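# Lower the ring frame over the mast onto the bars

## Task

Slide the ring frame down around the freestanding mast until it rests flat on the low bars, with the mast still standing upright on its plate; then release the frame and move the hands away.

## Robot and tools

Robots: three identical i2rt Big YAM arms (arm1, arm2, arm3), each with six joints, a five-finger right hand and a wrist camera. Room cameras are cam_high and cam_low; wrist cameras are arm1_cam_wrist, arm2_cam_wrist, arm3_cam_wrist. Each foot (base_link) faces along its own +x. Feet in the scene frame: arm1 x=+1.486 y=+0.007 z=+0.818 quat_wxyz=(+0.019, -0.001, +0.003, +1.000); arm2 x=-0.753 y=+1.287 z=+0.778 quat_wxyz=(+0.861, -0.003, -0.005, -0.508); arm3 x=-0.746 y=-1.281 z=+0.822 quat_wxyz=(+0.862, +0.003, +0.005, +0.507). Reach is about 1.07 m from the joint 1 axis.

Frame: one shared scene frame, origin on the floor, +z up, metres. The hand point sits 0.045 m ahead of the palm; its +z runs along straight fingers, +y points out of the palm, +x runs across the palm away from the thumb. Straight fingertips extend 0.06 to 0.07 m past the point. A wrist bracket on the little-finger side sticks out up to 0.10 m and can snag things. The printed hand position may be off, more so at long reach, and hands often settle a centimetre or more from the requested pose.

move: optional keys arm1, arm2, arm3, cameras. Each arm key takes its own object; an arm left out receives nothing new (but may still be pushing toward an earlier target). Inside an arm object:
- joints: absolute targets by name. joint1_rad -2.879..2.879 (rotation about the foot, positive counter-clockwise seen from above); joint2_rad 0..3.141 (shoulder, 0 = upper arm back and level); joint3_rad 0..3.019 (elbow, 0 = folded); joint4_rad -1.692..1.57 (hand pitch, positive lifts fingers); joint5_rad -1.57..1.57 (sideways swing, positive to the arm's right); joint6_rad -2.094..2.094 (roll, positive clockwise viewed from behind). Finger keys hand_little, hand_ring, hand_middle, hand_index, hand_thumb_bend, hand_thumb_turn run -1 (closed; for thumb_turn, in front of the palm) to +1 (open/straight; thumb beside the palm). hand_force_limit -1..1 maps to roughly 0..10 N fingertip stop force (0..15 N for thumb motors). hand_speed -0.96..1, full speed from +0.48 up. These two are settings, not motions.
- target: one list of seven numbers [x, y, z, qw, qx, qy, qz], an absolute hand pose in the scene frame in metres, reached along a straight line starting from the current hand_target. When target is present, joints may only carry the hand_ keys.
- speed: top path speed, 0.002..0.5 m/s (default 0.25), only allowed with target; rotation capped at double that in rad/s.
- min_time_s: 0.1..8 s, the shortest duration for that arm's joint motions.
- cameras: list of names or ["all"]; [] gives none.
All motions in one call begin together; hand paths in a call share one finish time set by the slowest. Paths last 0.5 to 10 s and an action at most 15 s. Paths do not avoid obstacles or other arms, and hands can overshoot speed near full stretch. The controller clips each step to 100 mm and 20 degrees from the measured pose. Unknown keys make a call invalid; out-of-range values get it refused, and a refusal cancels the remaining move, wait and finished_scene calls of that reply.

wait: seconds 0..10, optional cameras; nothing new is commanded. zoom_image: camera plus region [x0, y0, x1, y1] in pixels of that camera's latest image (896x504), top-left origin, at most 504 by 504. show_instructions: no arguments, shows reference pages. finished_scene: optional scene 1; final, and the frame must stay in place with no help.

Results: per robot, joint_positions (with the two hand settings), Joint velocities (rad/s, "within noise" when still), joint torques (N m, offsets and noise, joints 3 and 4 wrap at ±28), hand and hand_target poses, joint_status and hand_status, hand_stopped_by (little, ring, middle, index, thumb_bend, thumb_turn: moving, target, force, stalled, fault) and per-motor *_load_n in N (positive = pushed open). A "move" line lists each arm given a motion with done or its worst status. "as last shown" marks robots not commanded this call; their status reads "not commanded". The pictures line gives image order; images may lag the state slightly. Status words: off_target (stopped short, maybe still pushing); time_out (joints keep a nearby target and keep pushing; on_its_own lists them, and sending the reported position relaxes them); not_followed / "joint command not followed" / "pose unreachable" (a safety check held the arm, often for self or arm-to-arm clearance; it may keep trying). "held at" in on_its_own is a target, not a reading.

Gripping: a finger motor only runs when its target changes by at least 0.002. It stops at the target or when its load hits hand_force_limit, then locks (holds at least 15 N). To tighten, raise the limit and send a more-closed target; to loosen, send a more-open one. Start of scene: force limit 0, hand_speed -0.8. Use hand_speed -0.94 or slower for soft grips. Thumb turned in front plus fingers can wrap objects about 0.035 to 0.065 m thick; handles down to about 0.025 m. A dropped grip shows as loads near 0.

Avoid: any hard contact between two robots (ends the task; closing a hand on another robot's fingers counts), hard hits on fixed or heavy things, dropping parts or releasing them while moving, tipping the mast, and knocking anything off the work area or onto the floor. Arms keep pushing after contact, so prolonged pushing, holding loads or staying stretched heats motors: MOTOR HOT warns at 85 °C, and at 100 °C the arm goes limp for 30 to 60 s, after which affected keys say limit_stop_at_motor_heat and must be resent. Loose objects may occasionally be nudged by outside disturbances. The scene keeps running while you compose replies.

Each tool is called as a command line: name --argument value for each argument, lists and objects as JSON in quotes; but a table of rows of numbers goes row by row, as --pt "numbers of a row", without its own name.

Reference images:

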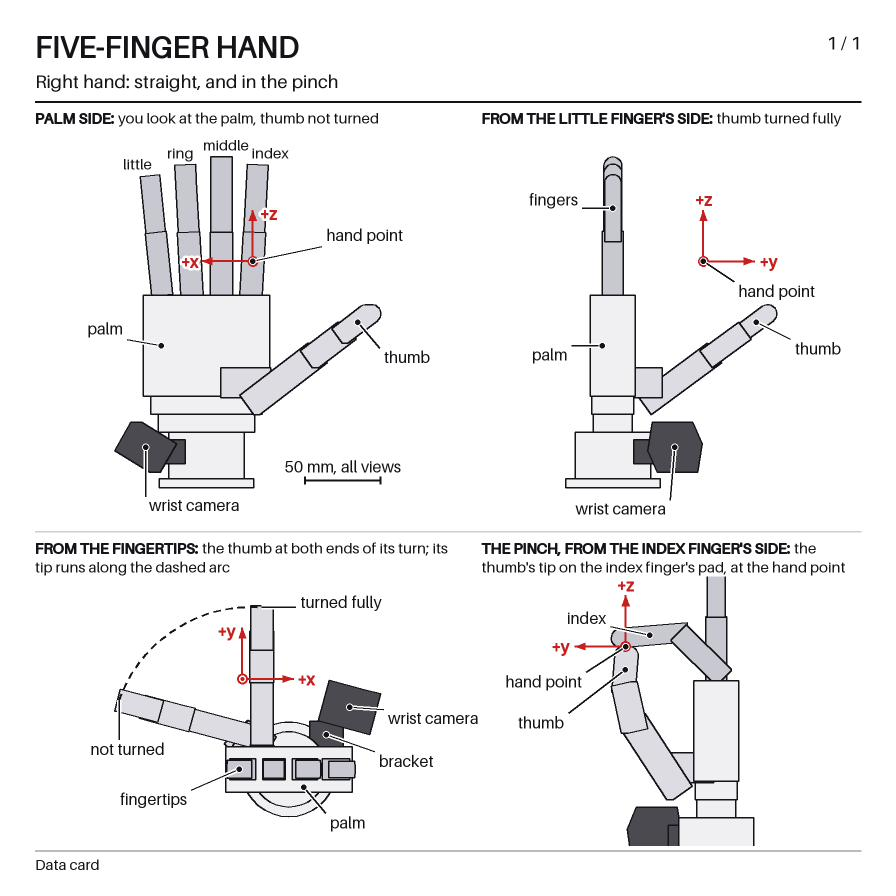

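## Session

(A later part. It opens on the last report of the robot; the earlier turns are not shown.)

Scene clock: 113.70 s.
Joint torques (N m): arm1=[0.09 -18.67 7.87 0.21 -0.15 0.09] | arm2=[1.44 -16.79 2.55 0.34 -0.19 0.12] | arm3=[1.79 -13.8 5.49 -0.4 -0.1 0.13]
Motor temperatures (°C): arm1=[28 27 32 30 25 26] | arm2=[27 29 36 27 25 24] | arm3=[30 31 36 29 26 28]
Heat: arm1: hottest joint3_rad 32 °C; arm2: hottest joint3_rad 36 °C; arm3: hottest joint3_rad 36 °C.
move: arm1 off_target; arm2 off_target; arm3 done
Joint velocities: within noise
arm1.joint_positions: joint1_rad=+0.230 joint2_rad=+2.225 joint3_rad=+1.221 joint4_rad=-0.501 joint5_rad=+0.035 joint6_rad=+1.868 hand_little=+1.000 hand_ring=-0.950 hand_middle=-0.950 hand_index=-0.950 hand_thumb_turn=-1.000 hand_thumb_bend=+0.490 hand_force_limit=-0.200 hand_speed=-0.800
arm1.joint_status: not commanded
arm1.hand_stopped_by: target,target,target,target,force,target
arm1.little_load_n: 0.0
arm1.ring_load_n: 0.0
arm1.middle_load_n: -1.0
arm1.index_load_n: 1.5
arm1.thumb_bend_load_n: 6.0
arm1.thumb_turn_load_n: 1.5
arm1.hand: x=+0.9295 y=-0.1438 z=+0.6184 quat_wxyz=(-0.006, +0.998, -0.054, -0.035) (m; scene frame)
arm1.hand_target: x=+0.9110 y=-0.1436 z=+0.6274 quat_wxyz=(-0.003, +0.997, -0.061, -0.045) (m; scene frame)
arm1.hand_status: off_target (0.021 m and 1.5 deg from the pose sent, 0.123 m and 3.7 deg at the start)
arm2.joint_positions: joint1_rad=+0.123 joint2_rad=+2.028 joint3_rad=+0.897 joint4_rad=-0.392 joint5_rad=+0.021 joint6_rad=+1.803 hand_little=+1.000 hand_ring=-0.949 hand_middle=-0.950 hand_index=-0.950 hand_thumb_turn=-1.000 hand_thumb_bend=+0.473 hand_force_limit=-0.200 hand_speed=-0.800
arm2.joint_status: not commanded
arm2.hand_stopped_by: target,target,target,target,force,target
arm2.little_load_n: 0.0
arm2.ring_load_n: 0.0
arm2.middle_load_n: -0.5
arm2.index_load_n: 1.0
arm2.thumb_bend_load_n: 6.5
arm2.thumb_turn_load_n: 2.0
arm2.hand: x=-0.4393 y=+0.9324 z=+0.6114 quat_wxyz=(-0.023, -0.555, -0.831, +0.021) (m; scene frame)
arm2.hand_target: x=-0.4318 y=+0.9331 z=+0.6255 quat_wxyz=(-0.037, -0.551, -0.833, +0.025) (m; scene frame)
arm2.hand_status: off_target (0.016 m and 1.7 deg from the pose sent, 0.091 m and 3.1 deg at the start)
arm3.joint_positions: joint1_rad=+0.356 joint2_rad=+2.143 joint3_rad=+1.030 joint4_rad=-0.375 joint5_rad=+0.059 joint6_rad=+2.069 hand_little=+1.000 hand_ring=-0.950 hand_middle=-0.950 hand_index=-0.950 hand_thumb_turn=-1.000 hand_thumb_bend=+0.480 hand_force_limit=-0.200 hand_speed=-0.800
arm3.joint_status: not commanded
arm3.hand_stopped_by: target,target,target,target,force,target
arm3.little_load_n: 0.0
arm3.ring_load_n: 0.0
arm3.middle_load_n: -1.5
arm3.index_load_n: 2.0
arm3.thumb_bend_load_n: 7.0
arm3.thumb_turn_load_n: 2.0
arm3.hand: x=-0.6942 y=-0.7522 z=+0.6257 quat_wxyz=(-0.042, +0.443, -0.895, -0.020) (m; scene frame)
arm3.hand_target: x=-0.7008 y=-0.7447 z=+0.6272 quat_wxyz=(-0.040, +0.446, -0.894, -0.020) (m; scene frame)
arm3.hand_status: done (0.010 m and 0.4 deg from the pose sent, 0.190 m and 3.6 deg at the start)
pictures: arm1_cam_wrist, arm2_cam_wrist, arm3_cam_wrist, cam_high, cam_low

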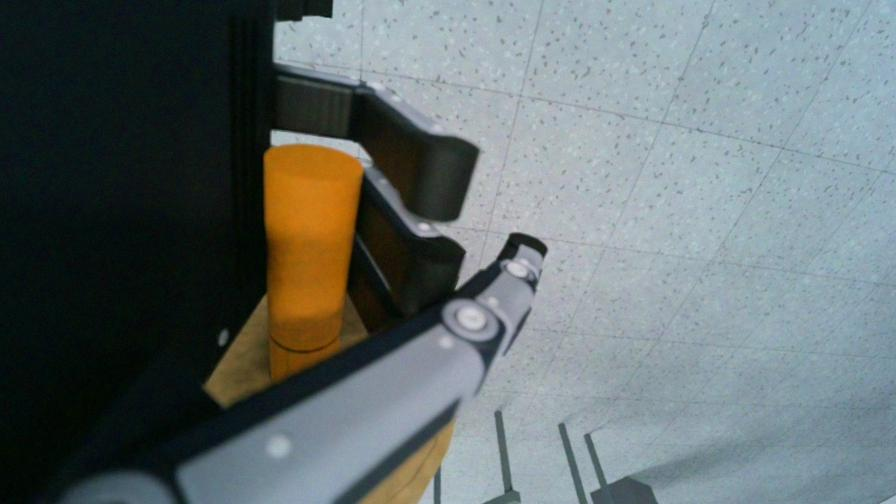

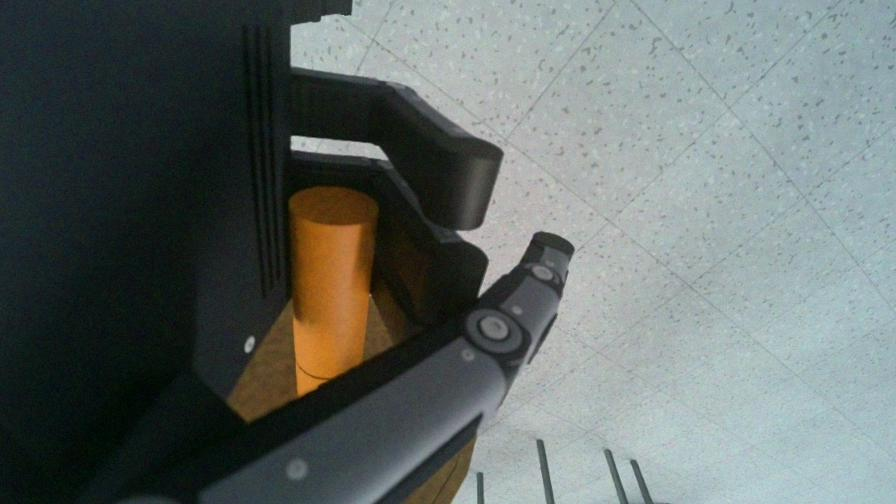

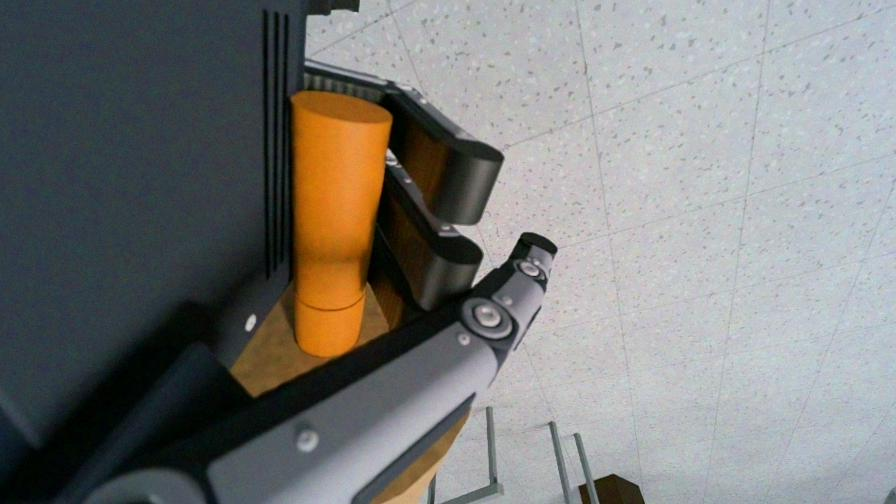

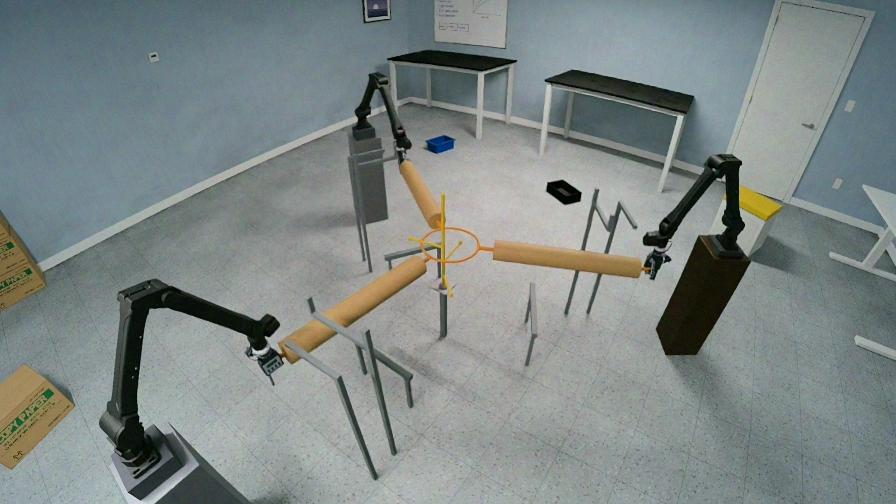

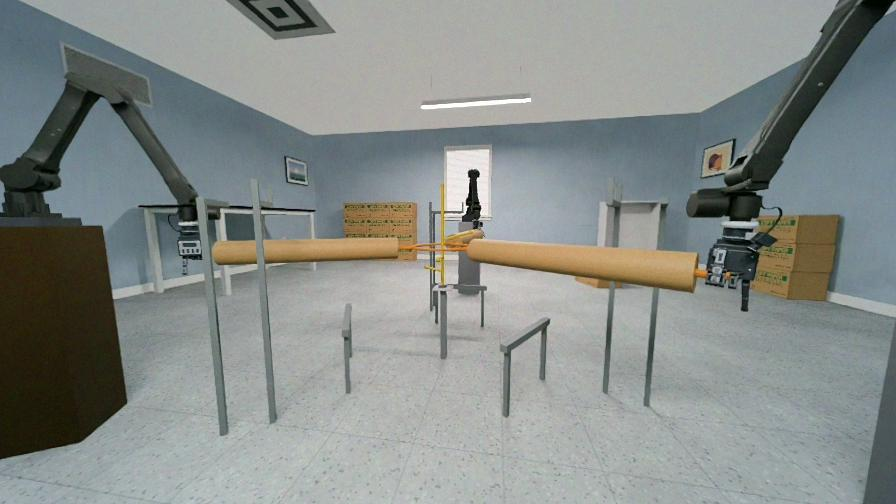

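move --arm1 '{"target":[0.9105,-0.1438,0.529,-0.0027,0.99813,-0.06105,-0.0449],"speed":0.06}' --arm2 '{"target":[-0.4317,0.9332,0.529,0.0375,0.55194,0.83389,-0.0248],"speed":0.06}' --arm3 '{"target":[-0.7007,-0.7446,0.527,0.0403,-0.4462,0.89493,0.0201],"speed":0.06}' --cameras '["cam_high","cam_low"]'

zoom_image --camera "cam_low" --region '[390, 190, 500, 320]'

zoom_image --camera "cam_high" --region '[380, 190, 510, 310]'

Scene clock: 116.33 s.
Joint torques (N m): arm1=[0.21 -19.6 5.96 0.9 -0.17 0.08] | arm2=[1.67 -13.51 3.04 0.46 -0.21 0.11] | arm3=[1.55 -14.74 3.4 0.49 -0.29 0.11]
Motor temperatures (°C): arm1=[28 27 32 30 25 25] | arm2=[27 29 36 27 25 24] | arm3=[30 31 36 29 26 28]
Heat: arm1: hottest joint3_rad 32 °C; arm2: hottest joint3_rad 36 °C; arm3: hottest joint3_rad 36 °C.
move: arm1 off_target; arm2 done; arm3 done
Joint velocities: within noise
arm1.joint_positions: joint1_rad=+0.228 joint2_rad=+2.448 joint3_rad=+1.302 joint4_rad=-0.369 joint5_rad=+0.036 joint6_rad=+1.868 hand_little=+1.000 hand_ring=-0.950 hand_middle=-0.950 hand_index=-0.950 hand_thumb_turn=-1.000 hand_thumb_bend=+0.490 hand_force_limit=-0.200 hand_speed=-0.800
arm1.joint_status: not commanded
arm1.hand_stopped_by: target,target,target,target,force,target
arm1.little_load_n: 0.0
arm1.ring_load_n: 0.0
arm1.middle_load_n: -0.5
arm1.index_load_n: 2.0
arm1.thumb_bend_load_n: 6.0
arm1.thumb_turn_load_n: 1.5
arm1.hand: x=+0.9287 y=-0.1431 z=+0.5230 quat_wxyz=(-0.007, +0.998, -0.055, -0.031) (m; scene frame)
arm1.hand_target: x=+0.9110 y=-0.1436 z=+0.5293 quat_wxyz=(-0.003, +0.997, -0.061, -0.045) (m; scene frame)
arm1.hand_status: off_target (0.019 m and 1.9 deg from the pose sent, 0.091 m and 1.5 deg at the start)
arm2.joint_positions: joint1_rad=+0.123 joint2_rad=+2.242 joint3_rad=+0.922 joint4_rad=-0.178 joint5_rad=+0.022 joint6_rad=+1.804 hand_little=+1.000 hand_ring=-0.949 hand_middle=-0.950 hand_index=-0.950 hand_thumb_turn=-1.000 hand_thumb_bend=+0.473 hand_force_limit=-0.200 hand_speed=-0.800
arm2.joint_status: not commanded
arm2.hand_stopped_by: target,target,target,target,force,target
arm2.little_load_n: 0.0
arm2.ring_load_n: 0.0
arm2.middle_load_n: -0.5
arm2.index_load_n: 1.5
arm2.thumb_bend_load_n: 6.5
arm2.thumb_turn_load_n: 2.0
arm2.hand: x=-0.4390 y=+0.9321 z=+0.5329 quat_wxyz=(-0.035, -0.555, -0.831, +0.026) (m; scene frame)
arm2.hand_target: x=-0.4319 y=+0.9333 z=+0.5291 quat_wxyz=(-0.037, -0.551, -0.833, +0.025) (m; scene frame)
arm2.hand_status: done (0.008 m and 0.6 deg from the pose sent, 0.083 m and 1.7 deg at the start)
arm3.joint_positions: joint1_rad=+0.356 joint2_rad=+2.397 joint3_rad=+1.121 joint4_rad=-0.220 joint5_rad=+0.063 joint6_rad=+2.069 hand_little=+1.000 hand_ring=-0.950 hand_middle=-0.950 hand_index=-0.950 hand_thumb_turn=-1.000 hand_thumb_bend=+0.480 hand_force_limit=-0.200 hand_speed=-0.800
arm3.joint_status: not commanded
arm3.hand_stopped_by: target,target,target,target,force,target
arm3.little_load_n: 0.0
arm3.ring_load_n: 0.0
arm3.middle_load_n: -1.5
arm3.index_load_n: 1.5
arm3.thumb_bend_load_n: 7.0
arm3.thumb_turn_load_n: 2.0
arm3.hand: x=-0.6942 y=-0.7497 z=+0.5276 quat_wxyz=(-0.042, +0.443, -0.896, -0.016) (m; scene frame)
arm3.hand_target: x=-0.7008 y=-0.7447 z=+0.5270 quat_wxyz=(-0.040, +0.446, -0.894, -0.020) (m; scene frame)
arm3.hand_status: done (0.008 m and 0.7 deg from the pose sent, 0.099 m and 0.4 deg at the start)
pictures: cam_high, cam_low

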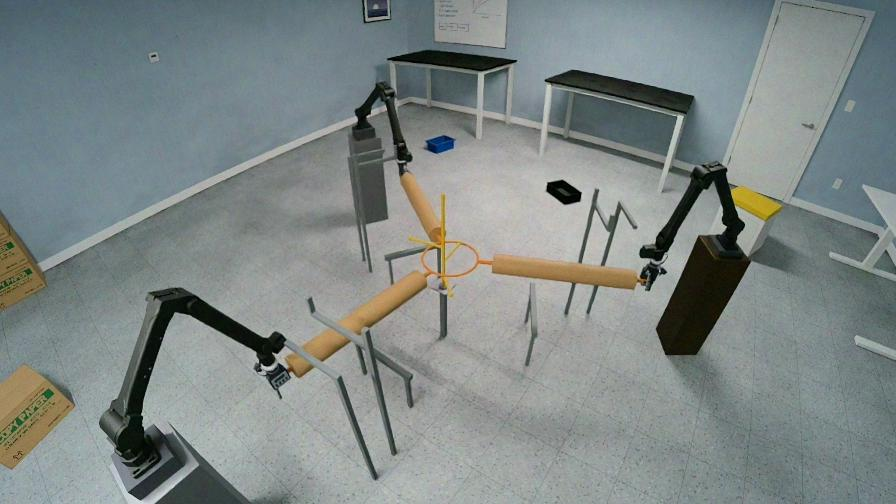

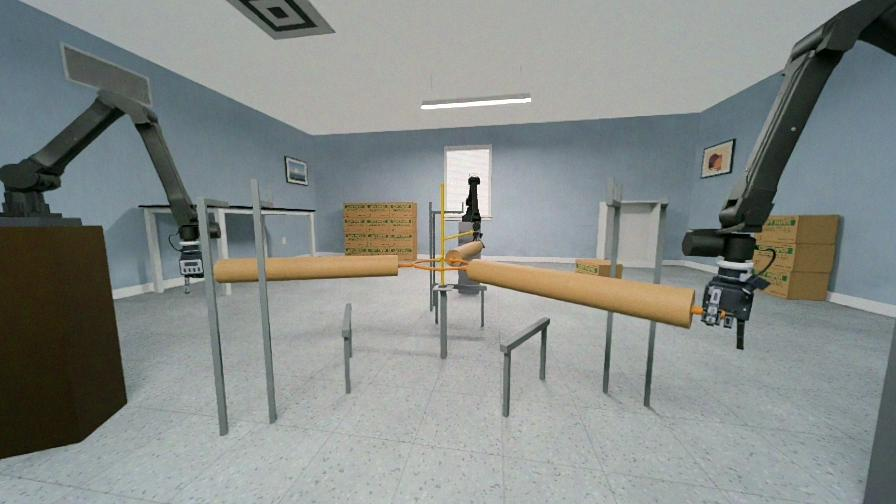

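Scaled by 3.877 from the camera's 896x504 image, which has a finer 1280x720 frame.

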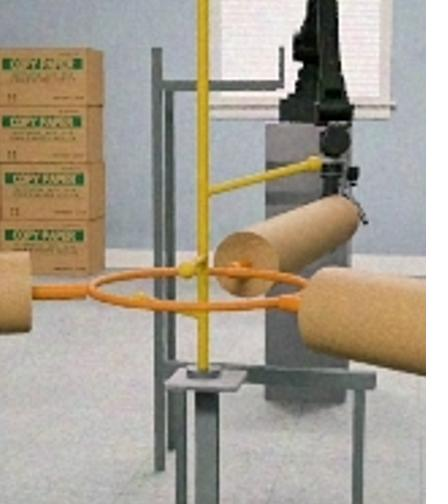

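Scaled by 3.877 from the camera's 896x504 image, which has a finer 1280x720 frame.

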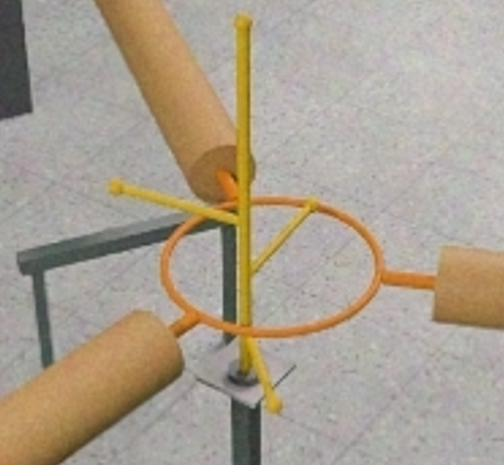

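move --arm1 '{"target":[1.0185,-0.0851,0.529,-0.0027,0.99813,-0.06105,-0.0449],"speed":0.06}' --arm2 '{"target":[-0.3237,0.9919,0.524,0.0375,0.55194,0.83389,-0.0248],"speed":0.06}' --arm3 '{"target":[-0.5927,-0.6859,0.529,0.0403,-0.4462,0.89493,0.0201],"speed":0.06}' --cameras '["all"]'

zoom_image --camera "cam_low" --region '[390, 190, 500, 320]'

zoom_image --camera "cam_high" --region '[380, 190, 510, 310]'

Scene clock: 119.83 s.
Joint torques (N m): arm1=[0.03 -20.19 0.61 0.96 -0.22 -0.13] | arm2=[1.38 -14.86 4.38 -0.17 -0.17 0.12] | arm3=[0.56 -16.73 5.7 -0.39 -0.32 -0.05]
Motor temperatures (°C): arm1=[28 27 32 30 25 25] | arm2=[27 29 35 27 25 24] | arm3=[30 31 35 28 26 28]
Heat: arm1: hottest joint3_rad 32 °C; arm2: hottest joint3_rad 35 °C; arm3: hottest joint3_rad 35 °C.
move: arm1 off_target; arm2 done; arm3 done
Joint velocities: within noise
arm1.joint_positions: joint1_rad=+0.140 joint2_rad=+2.398 joint3_rad=+0.984 joint4_rad=-0.102 joint5_rad=+0.029 joint6_rad=+1.797 hand_little=+1.000 hand_ring=-0.950 hand_middle=-0.950 hand_index=-0.950 hand_thumb_turn=-1.000 hand_thumb_bend=+0.490 hand_force_limit=-0.200 hand_speed=-0.800
arm1.joint_status: not commanded
arm1.hand_stopped_by: target,target,target,target,force,target
arm1.little_load_n: 0.0
arm1.ring_load_n: 0.0
arm1.middle_load_n: -0.5
arm1.index_load_n: 2.0
arm1.thumb_bend_load_n: 6.0
arm1.thumb_turn_load_n: 2.0
arm1.hand: x=+1.0301 y=-0.0871 z=+0.5098 quat_wxyz=(-0.007, +0.998, -0.063, -0.028) (m; scene frame)
arm1.hand_target: x=+1.0186 y=-0.0852 z=+0.5282 quat_wxyz=(-0.003, +0.997, -0.061, -0.045) (m; scene frame)
arm1.hand_status: off_target (0.023 m and 2.0 deg from the pose sent, 0.107 m and 1.9 deg at the start)
arm2.joint_positions: joint1_rad=+0.402 joint2_rad=+2.283 joint3_rad=+1.019 joint4_rad=-0.237 joint5_rad=+0.042 joint6_rad=+2.076 hand_little=+1.000 hand_ring=-0.949 hand_middle=-0.950 hand_index=-0.950 hand_thumb_turn=-1.000 hand_thumb_bend=+0.473 hand_force_limit=-0.200 hand_speed=-0.800
arm2.joint_status: not commanded
arm2.hand_stopped_by: target,target,target,target,force,target
arm2.little_load_n: 0.0
arm2.ring_load_n: 0.0
arm2.middle_load_n: -1.0
arm2.index_load_n: 1.5
arm2.thumb_bend_load_n: 6.0
arm2.thumb_turn_load_n: 2.0
arm2.hand: x=-0.3318 y=+0.9917 z=+0.5269 quat_wxyz=(-0.038, -0.552, -0.832, +0.027) (m; scene frame)
arm2.hand_target: x=-0.3238 y=+0.9919 z=+0.5242 quat_wxyz=(-0.038, -0.551, -0.833, +0.025) (m; scene frame)
arm2.hand_status: done (0.009 m and 0.3 deg from the pose sent, 0.130 m and 0.6 deg at the start)
arm3.joint_positions: joint1_rad=+0.188 joint2_rad=+2.469 joint3_rad=+1.373 joint4_rad=-0.383 joint5_rad=+0.048 joint6_rad=+1.903 hand_little=+1.000 hand_ring=-0.950 hand_middle=-0.950 hand_index=-0.950 hand_thumb_turn=-1.000 hand_thumb_bend=+0.480 hand_force_limit=-0.200 hand_speed=-0.800
arm3.joint_status: not commanded
arm3.hand_stopped_by: target,target,target,target,force,target
arm3.little_load_n: 0.0
arm3.ring_load_n: 0.0
arm3.middle_load_n: -1.5
arm3.index_load_n: 2.0
arm3.thumb_bend_load_n: 7.0
arm3.thumb_turn_load_n: 1.5
arm3.hand: x=-0.5932 y=-0.6917 z=+0.5286 quat_wxyz=(-0.044, +0.442, -0.896, -0.019) (m; scene frame)
arm3.hand_target: x=-0.5926 y=-0.6860 z=+0.5292 quat_wxyz=(-0.041, +0.446, -0.894, -0.020) (m; scene frame)
arm3.hand_status: done (0.006 m and 0.7 deg from the pose sent, 0.120 m and 0.7 deg at the start)
pictures: arm1_cam_wrist, arm2_cam_wrist, arm3_cam_wrist, cam_high, cam_low

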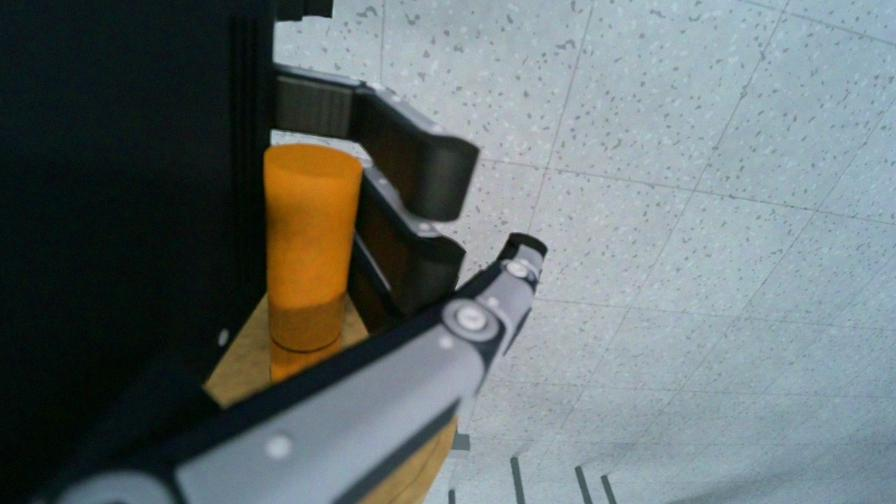

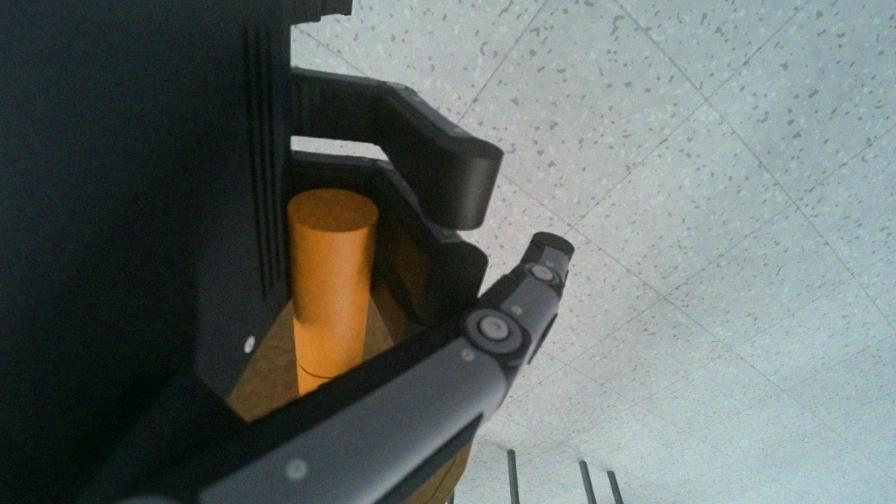

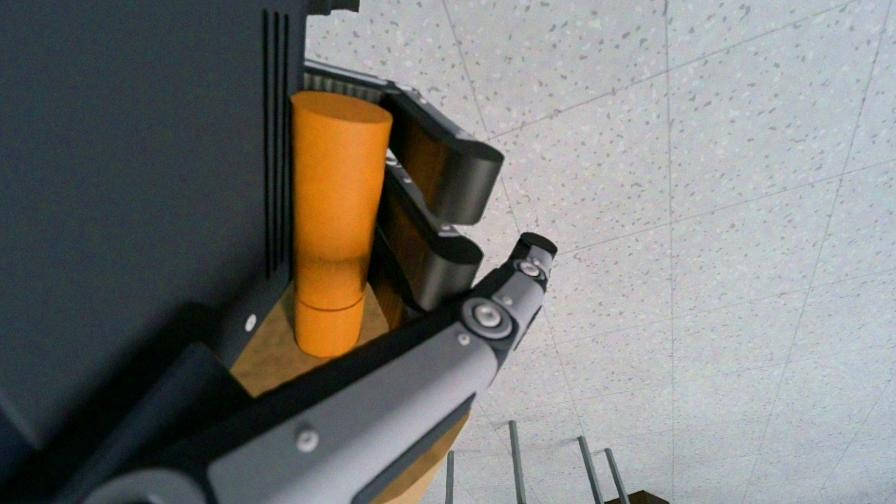

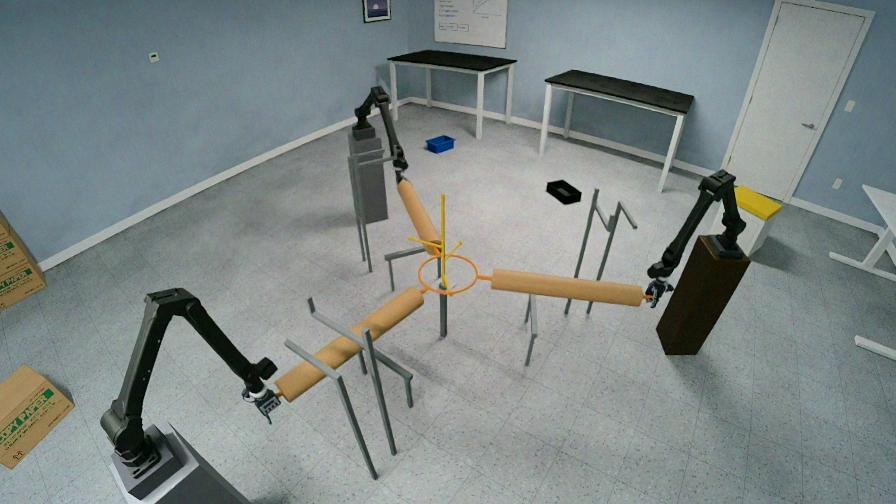

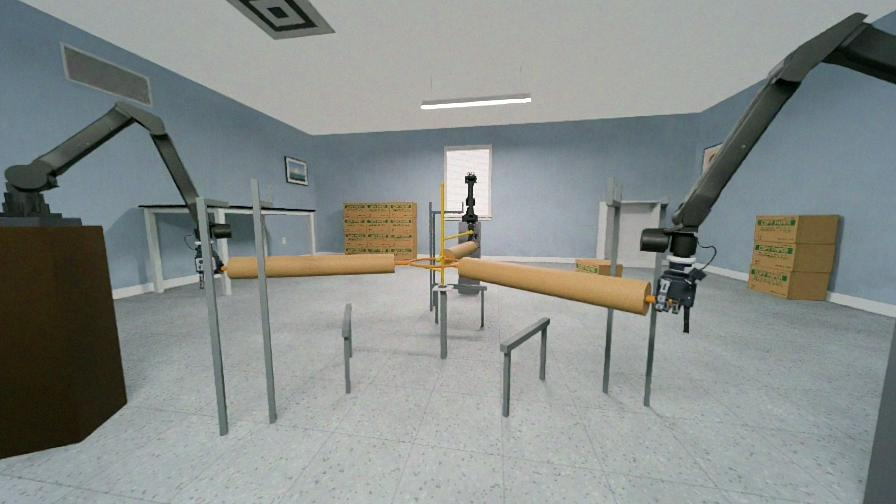

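Scaled by 3.877 from the camera's 896x504 image, which has a finer 1280x720 frame.

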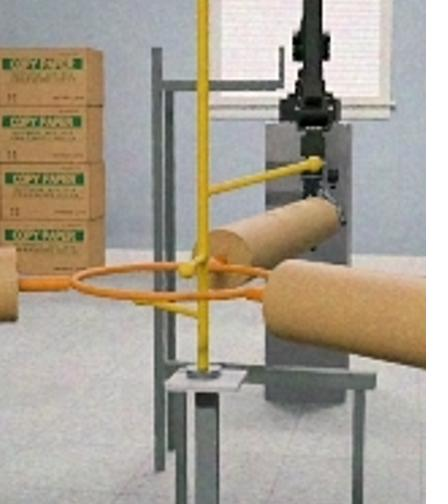

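Scaled by 3.877 from the camera's 896x504 image, which has a finer 1280x720 frame.

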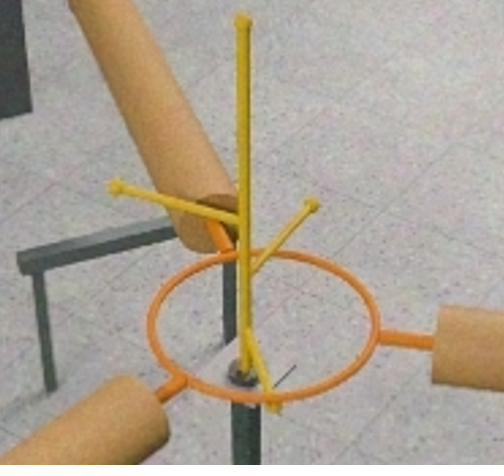

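move --arm1 '{"target":[1.0185,-0.0851,0.442,-0.0027,0.99813,-0.06105,-0.0449],"speed":0.06}' --arm2 '{"target":[-0.3237,0.9919,0.433,0.0375,0.55194,0.83389,-0.0248],"speed":0.06}' --arm3 '{"target":[-0.5927,-0.6859,0.439,0.0403,-0.4462,0.89493,0.0201],"speed":0.06}' --cameras '["cam_high","cam_low"]'

zoom_image --camera "cam_low" --region '[390, 200, 500, 330]'

zoom_image --camera "cam_high" --region '[380, 210, 510, 330]'

Scene clock: 122.87 s.
Joint torques (N m): arm1=[-0.09 -16.97 1.62 1.28 -0.19 -0.13] | arm2=[1.44 -15.74 2.67 0.59 -0.32 0.08] | arm3=[0.38 -17.2 4.56 0.36 -0.11 -0.06]
Motor temperatures (°C): arm1=[28 27 32 30 25 25] | arm2=[27 28 35 27 25 24] | arm3=[30 31 35 28 26 28]
Heat: arm1: hottest joint3_rad 32 °C; arm2: hottest joint3_rad 35 °C; arm3: hottest joint3_rad 35 °C.
move: arm1 done; arm2 done; arm3 done
Joint velocities: within noise
arm1.joint_positions: joint1_rad=+0.139 joint2_rad=+2.591 joint3_rad=+1.086 joint4_rad=+0.004 joint5_rad=+0.029 joint6_rad=+1.794 hand_little=+1.000 hand_ring=-0.950 hand_middle=-0.950 hand_index=-0.950 hand_thumb_turn=-1.000 hand_thumb_bend=+0.490 hand_force_limit=-0.200 hand_speed=-0.800
arm1.joint_status: not commanded
arm1.hand_stopped_by: target,target,target,target,force,target
arm1.little_load_n: 0.0
arm1.ring_load_n: 0.0
arm1.middle_load_n: -0.5
arm1.index_load_n: 2.0
arm1.thumb_bend_load_n: 6.0
arm1.thumb_turn_load_n: 1.5
arm1.hand: x=+1.0266 y=-0.0877 z=+0.4410 quat_wxyz=(-0.005, +0.997, -0.062, -0.036) (m; scene frame)
arm1.hand_target: x=+1.0185 y=-0.0850 z=+0.4422 quat_wxyz=(-0.003, +0.997, -0.061, -0.045) (m; scene frame)
arm1.hand_status: done (0.009 m and 1.1 deg from the pose sent, 0.069 m and 2.0 deg at the start)
arm2.joint_positions: joint1_rad=+0.402 joint2_rad=+2.524 joint3_rad=+1.134 joint4_rad=-0.126 joint5_rad=+0.046 joint6_rad=+2.081 hand_little=+1.000 hand_ring=-0.949 hand_middle=-0.950 hand_index=-0.950 hand_thumb_turn=-1.000 hand_thumb_bend=+0.473 hand_force_limit=-0.200 hand_speed=-0.800
arm2.joint_status: not commanded
arm2.hand_stopped_by: target,target,target,target,force,target
arm2.little_load_n: 0.0
arm2.ring_load_n: 0.0
arm2.middle_load_n: -0.5
arm2.index_load_n: 1.0
arm2.thumb_bend_load_n: 6.5
arm2.thumb_turn_load_n: 2.0
arm2.hand: x=-0.3332 y=+0.9908 z=+0.4358 quat_wxyz=(-0.030, -0.554, -0.831, +0.028) (m; scene frame)
arm2.hand_target: x=-0.3239 y=+0.9920 z=+0.4332 quat_wxyz=(-0.037, -0.551, -0.833, +0.025) (m; scene frame)
arm2.hand_status: done (0.010 m and 1.0 deg from the pose sent, 0.094 m and 0.3 deg at the start)
arm3.joint_positions: joint1_rad=+0.188 joint2_rad=+2.681 joint3_rad=+1.506 joint4_rad=-0.312 joint5_rad=+0.043 joint6_rad=+1.902 hand_little=+1.000 hand_ring=-0.950 hand_middle=-0.950 hand_index=-0.950 hand_thumb_turn=-1.000 hand_thumb_bend=+0.480 hand_force_limit=-0.200 hand_speed=-0.800
arm3.joint_status: not commanded
arm3.hand_stopped_by: target,target,target,target,force,target
arm3.little_load_n: 0.0
arm3.ring_load_n: 0.5
arm3.middle_load_n: -1.5
arm3.index_load_n: 2.5
arm3.thumb_bend_load_n: 7.0
arm3.thumb_turn_load_n: 2.0
arm3.hand: x=-0.5950 y=-0.6903 z=+0.4402 quat_wxyz=(-0.039, +0.442, -0.896, -0.017) (m; scene frame)
arm3.hand_target: x=-0.5926 y=-0.6859 z=+0.4391 quat_wxyz=(-0.040, +0.446, -0.894, -0.020) (m; scene frame)
arm3.hand_status: done (0.005 m and 0.6 deg from the pose sent, 0.090 m and 0.7 deg at the start)
pictures: cam_high, cam_low

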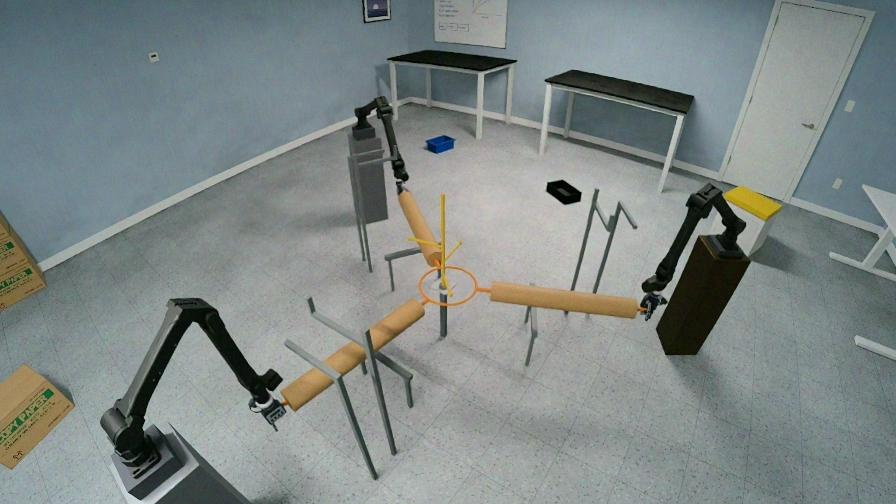

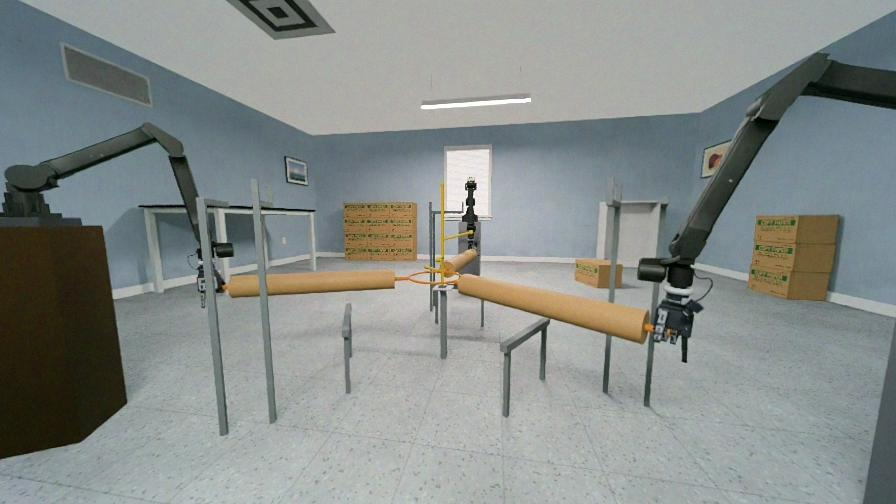

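Scaled by 3.877 from the camera's 896x504 image, which has a finer 1280x720 frame.

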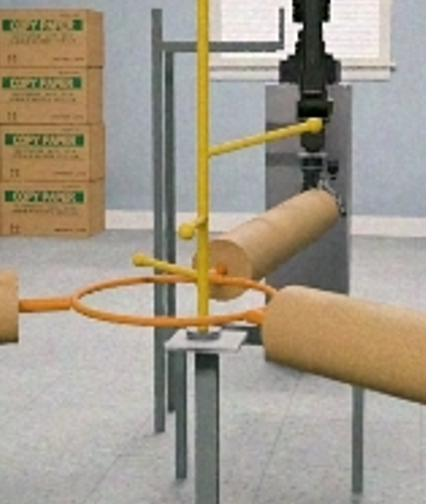

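Scaled by 3.877 from the camera's 896x504 image, which has a finer 1280x720 frame.

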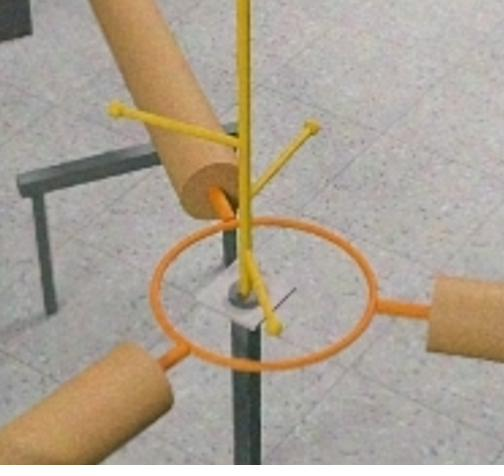

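move --arm1 '{"target":[0.9835,-0.1428,0.438,-0.0027,0.99813,-0.06105,-0.0449],"speed":0.06}' --arm2 '{"target":[-0.3587,0.9342,0.430,0.0375,0.55194,0.83389,-0.0248],"speed":0.06}' --arm3 '{"target":[-0.6277,-0.7436,0.435,0.0403,-0.4462,0.89493,0.0201],"speed":0.06}' --cameras '["all"]'

zoom_image --camera "cam_low" --region '[390, 200, 500, 330]'

zoom_image --camera "cam_high" --region '[380, 210, 510, 330]'

Scene clock: 125.13 s.
Joint torques (N m): arm1=[0.67 -18.32 3.4 0.58 -0.04 0.12] | arm2=[0.91 -16.26 3.29 -0.1 -0.38 -0.09] | arm3=[1.61 -18.2 0.61 0.4 -0.01 0.11]
Motor temperatures (°C): arm1=[28 27 31 30 25 25] | arm2=[27 29 35 27 25 24] | arm3=[30 31 35 28 26 28]
Heat: arm1: hottest joint3_rad 31 °C; arm2: hottest joint3_rad 35 °C; arm3: hottest joint3_rad 35 °C.
move: arm1 off_target; arm2 done; arm3 off_target
Joint velocities: within noise
arm1.joint_positions: joint1_rad=+0.246 joint2_rad=+2.618 joint3_rad=+1.204 joint4_rad=-0.088 joint5_rad=+0.034 joint6_rad=+1.889 hand_little=+1.000 hand_ring=-0.950 hand_middle=-0.950 hand_index=-0.950 hand_thumb_turn=-1.000 hand_thumb_bend=+0.490 hand_force_limit=-0.200 hand_speed=-0.800
arm1.joint_status: not commanded
arm1.hand_stopped_by: target,target,target,target,force,target
arm1.little_load_n: 0.0
arm1.ring_load_n: 0.0
arm1.middle_load_n: -0.5
arm1.index_load_n: 2.5
arm1.thumb_bend_load_n: 6.0
arm1.thumb_turn_load_n: 1.5
arm1.hand: x=+0.9966 y=-0.1399 z=+0.4353 quat_wxyz=(-0.004, +0.998, -0.056, -0.037) (m; scene frame)
arm1.hand_target: x=+0.9837 y=-0.1426 z=+0.4383 quat_wxyz=(-0.003, +0.997, -0.061, -0.045) (m; scene frame)
arm1.hand_status: off_target (0.014 m and 1.1 deg from the pose sent, 0.070 m and 1.1 deg at the start)
arm2.joint_positions: joint1_rad=+0.260 joint2_rad=+2.538 joint3_rad=+1.170 joint4_rad=-0.127 joint5_rad=+0.037 joint6_rad=+1.958 hand_little=+1.000 hand_ring=-0.949 hand_middle=-0.950 hand_index=-0.950 hand_thumb_turn=-1.000 hand_thumb_bend=+0.473 hand_force_limit=-0.200 hand_speed=-0.800
arm2.joint_status: not commanded
arm2.hand_stopped_by: target,target,target,target,force,target
arm2.little_load_n: 0.0
arm2.ring_load_n: 0.0
arm2.middle_load_n: -1.0
arm2.index_load_n: 1.0
arm2.thumb_bend_load_n: 6.5
arm2.thumb_turn_load_n: 2.0
arm2.hand: x=-0.3652 y=+0.9323 z=+0.4340 quat_wxyz=(-0.038, -0.562, -0.826, +0.029) (m; scene frame)
arm2.hand_target: x=-0.3588 y=+0.9341 z=+0.4302 quat_wxyz=(-0.038, -0.552, -0.833, +0.025) (m; scene frame)
arm2.hand_status: done (0.008 m and 1.6 deg from the pose sent, 0.062 m and 1.0 deg at the start)
arm3.joint_positions: joint1_rad=+0.204 joint2_rad=+2.675 joint3_rad=+1.332 joint4_rad=-0.147 joint5_rad=+0.043 joint6_rad=+1.916 hand_little=+1.000 hand_ring=-0.950 hand_middle=-0.950 hand_index=-0.950 hand_thumb_turn=-1.000 hand_thumb_bend=+0.480 hand_force_limit=-0.200 hand_speed=-0.800
arm3.joint_status: not commanded
arm3.hand_stopped_by: target,target,target,target,force,target
arm3.little_load_n: 0.0
arm3.ring_load_n: 0.5
arm3.middle_load_n: -1.5
arm3.index_load_n: 2.5
arm3.thumb_bend_load_n: 7.0
arm3.thumb_turn_load_n: 2.0
arm3.hand: x=-0.6225 y=-0.7469 z=+0.4229 quat_wxyz=(-0.038, +0.443, -0.895, -0.017) (m; scene frame)
arm3.hand_target: x=-0.6278 y=-0.7437 z=+0.4345 quat_wxyz=(-0.040, +0.446, -0.894, -0.020) (m; scene frame)
arm3.hand_status: off_target (0.014 m and 0.6 deg from the pose sent, 0.063 m and 0.6 deg at the start)
pictures: arm1_cam_wrist, arm2_cam_wrist, arm3_cam_wrist, cam_high, cam_low

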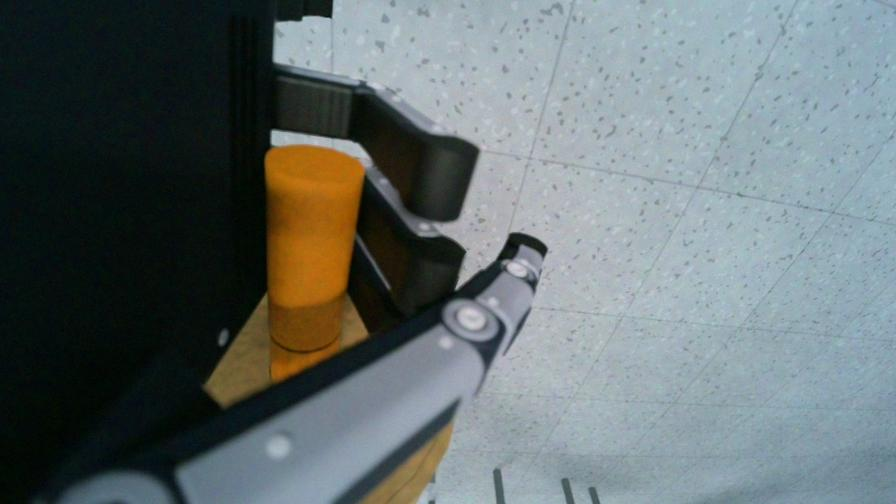

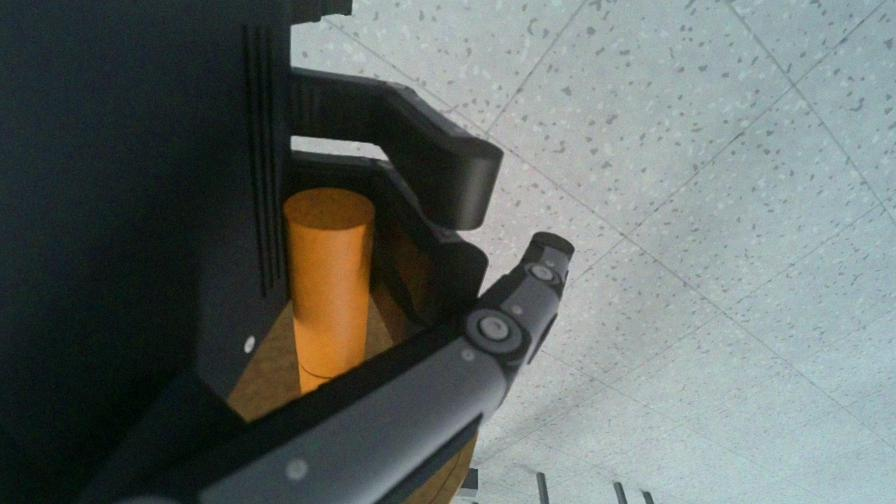

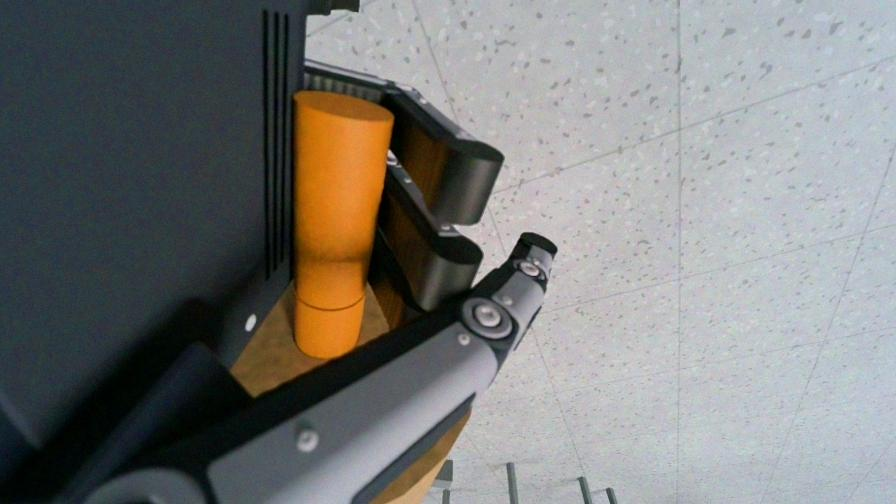

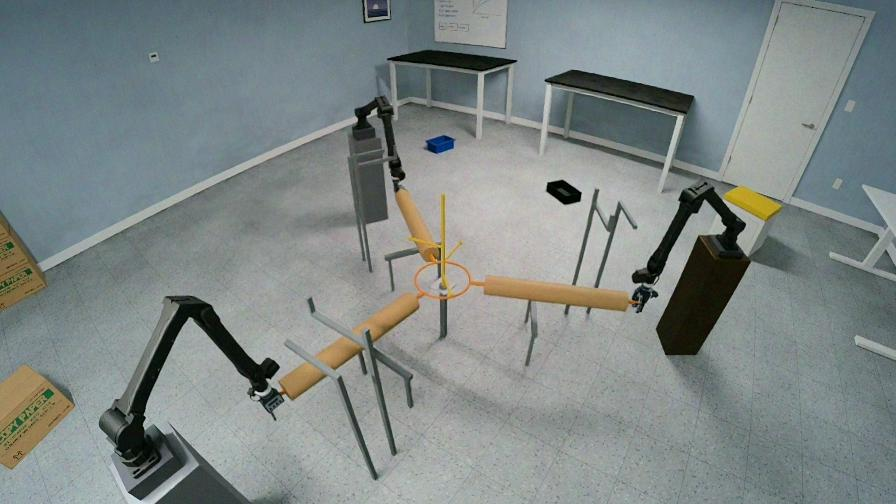

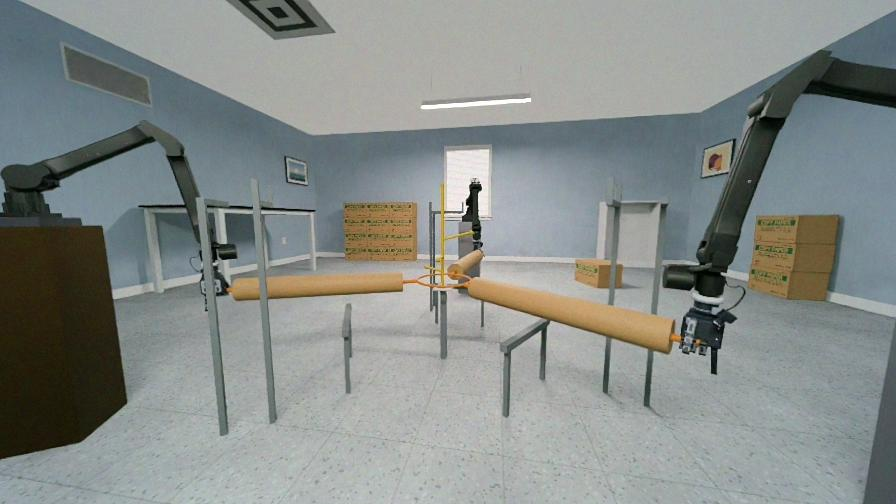

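Scaled by 3.877 from the camera's 896x504 image, which has a finer 1280x720 frame.

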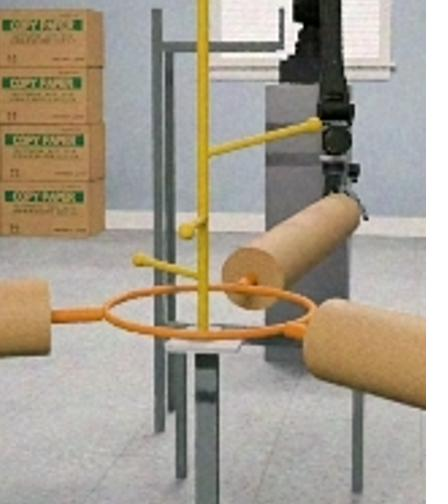

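Scaled by 3.877 from the camera's 896x504 image, which has a finer 1280x720 frame.

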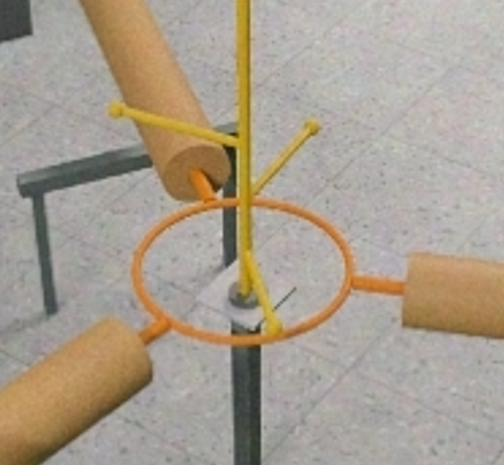

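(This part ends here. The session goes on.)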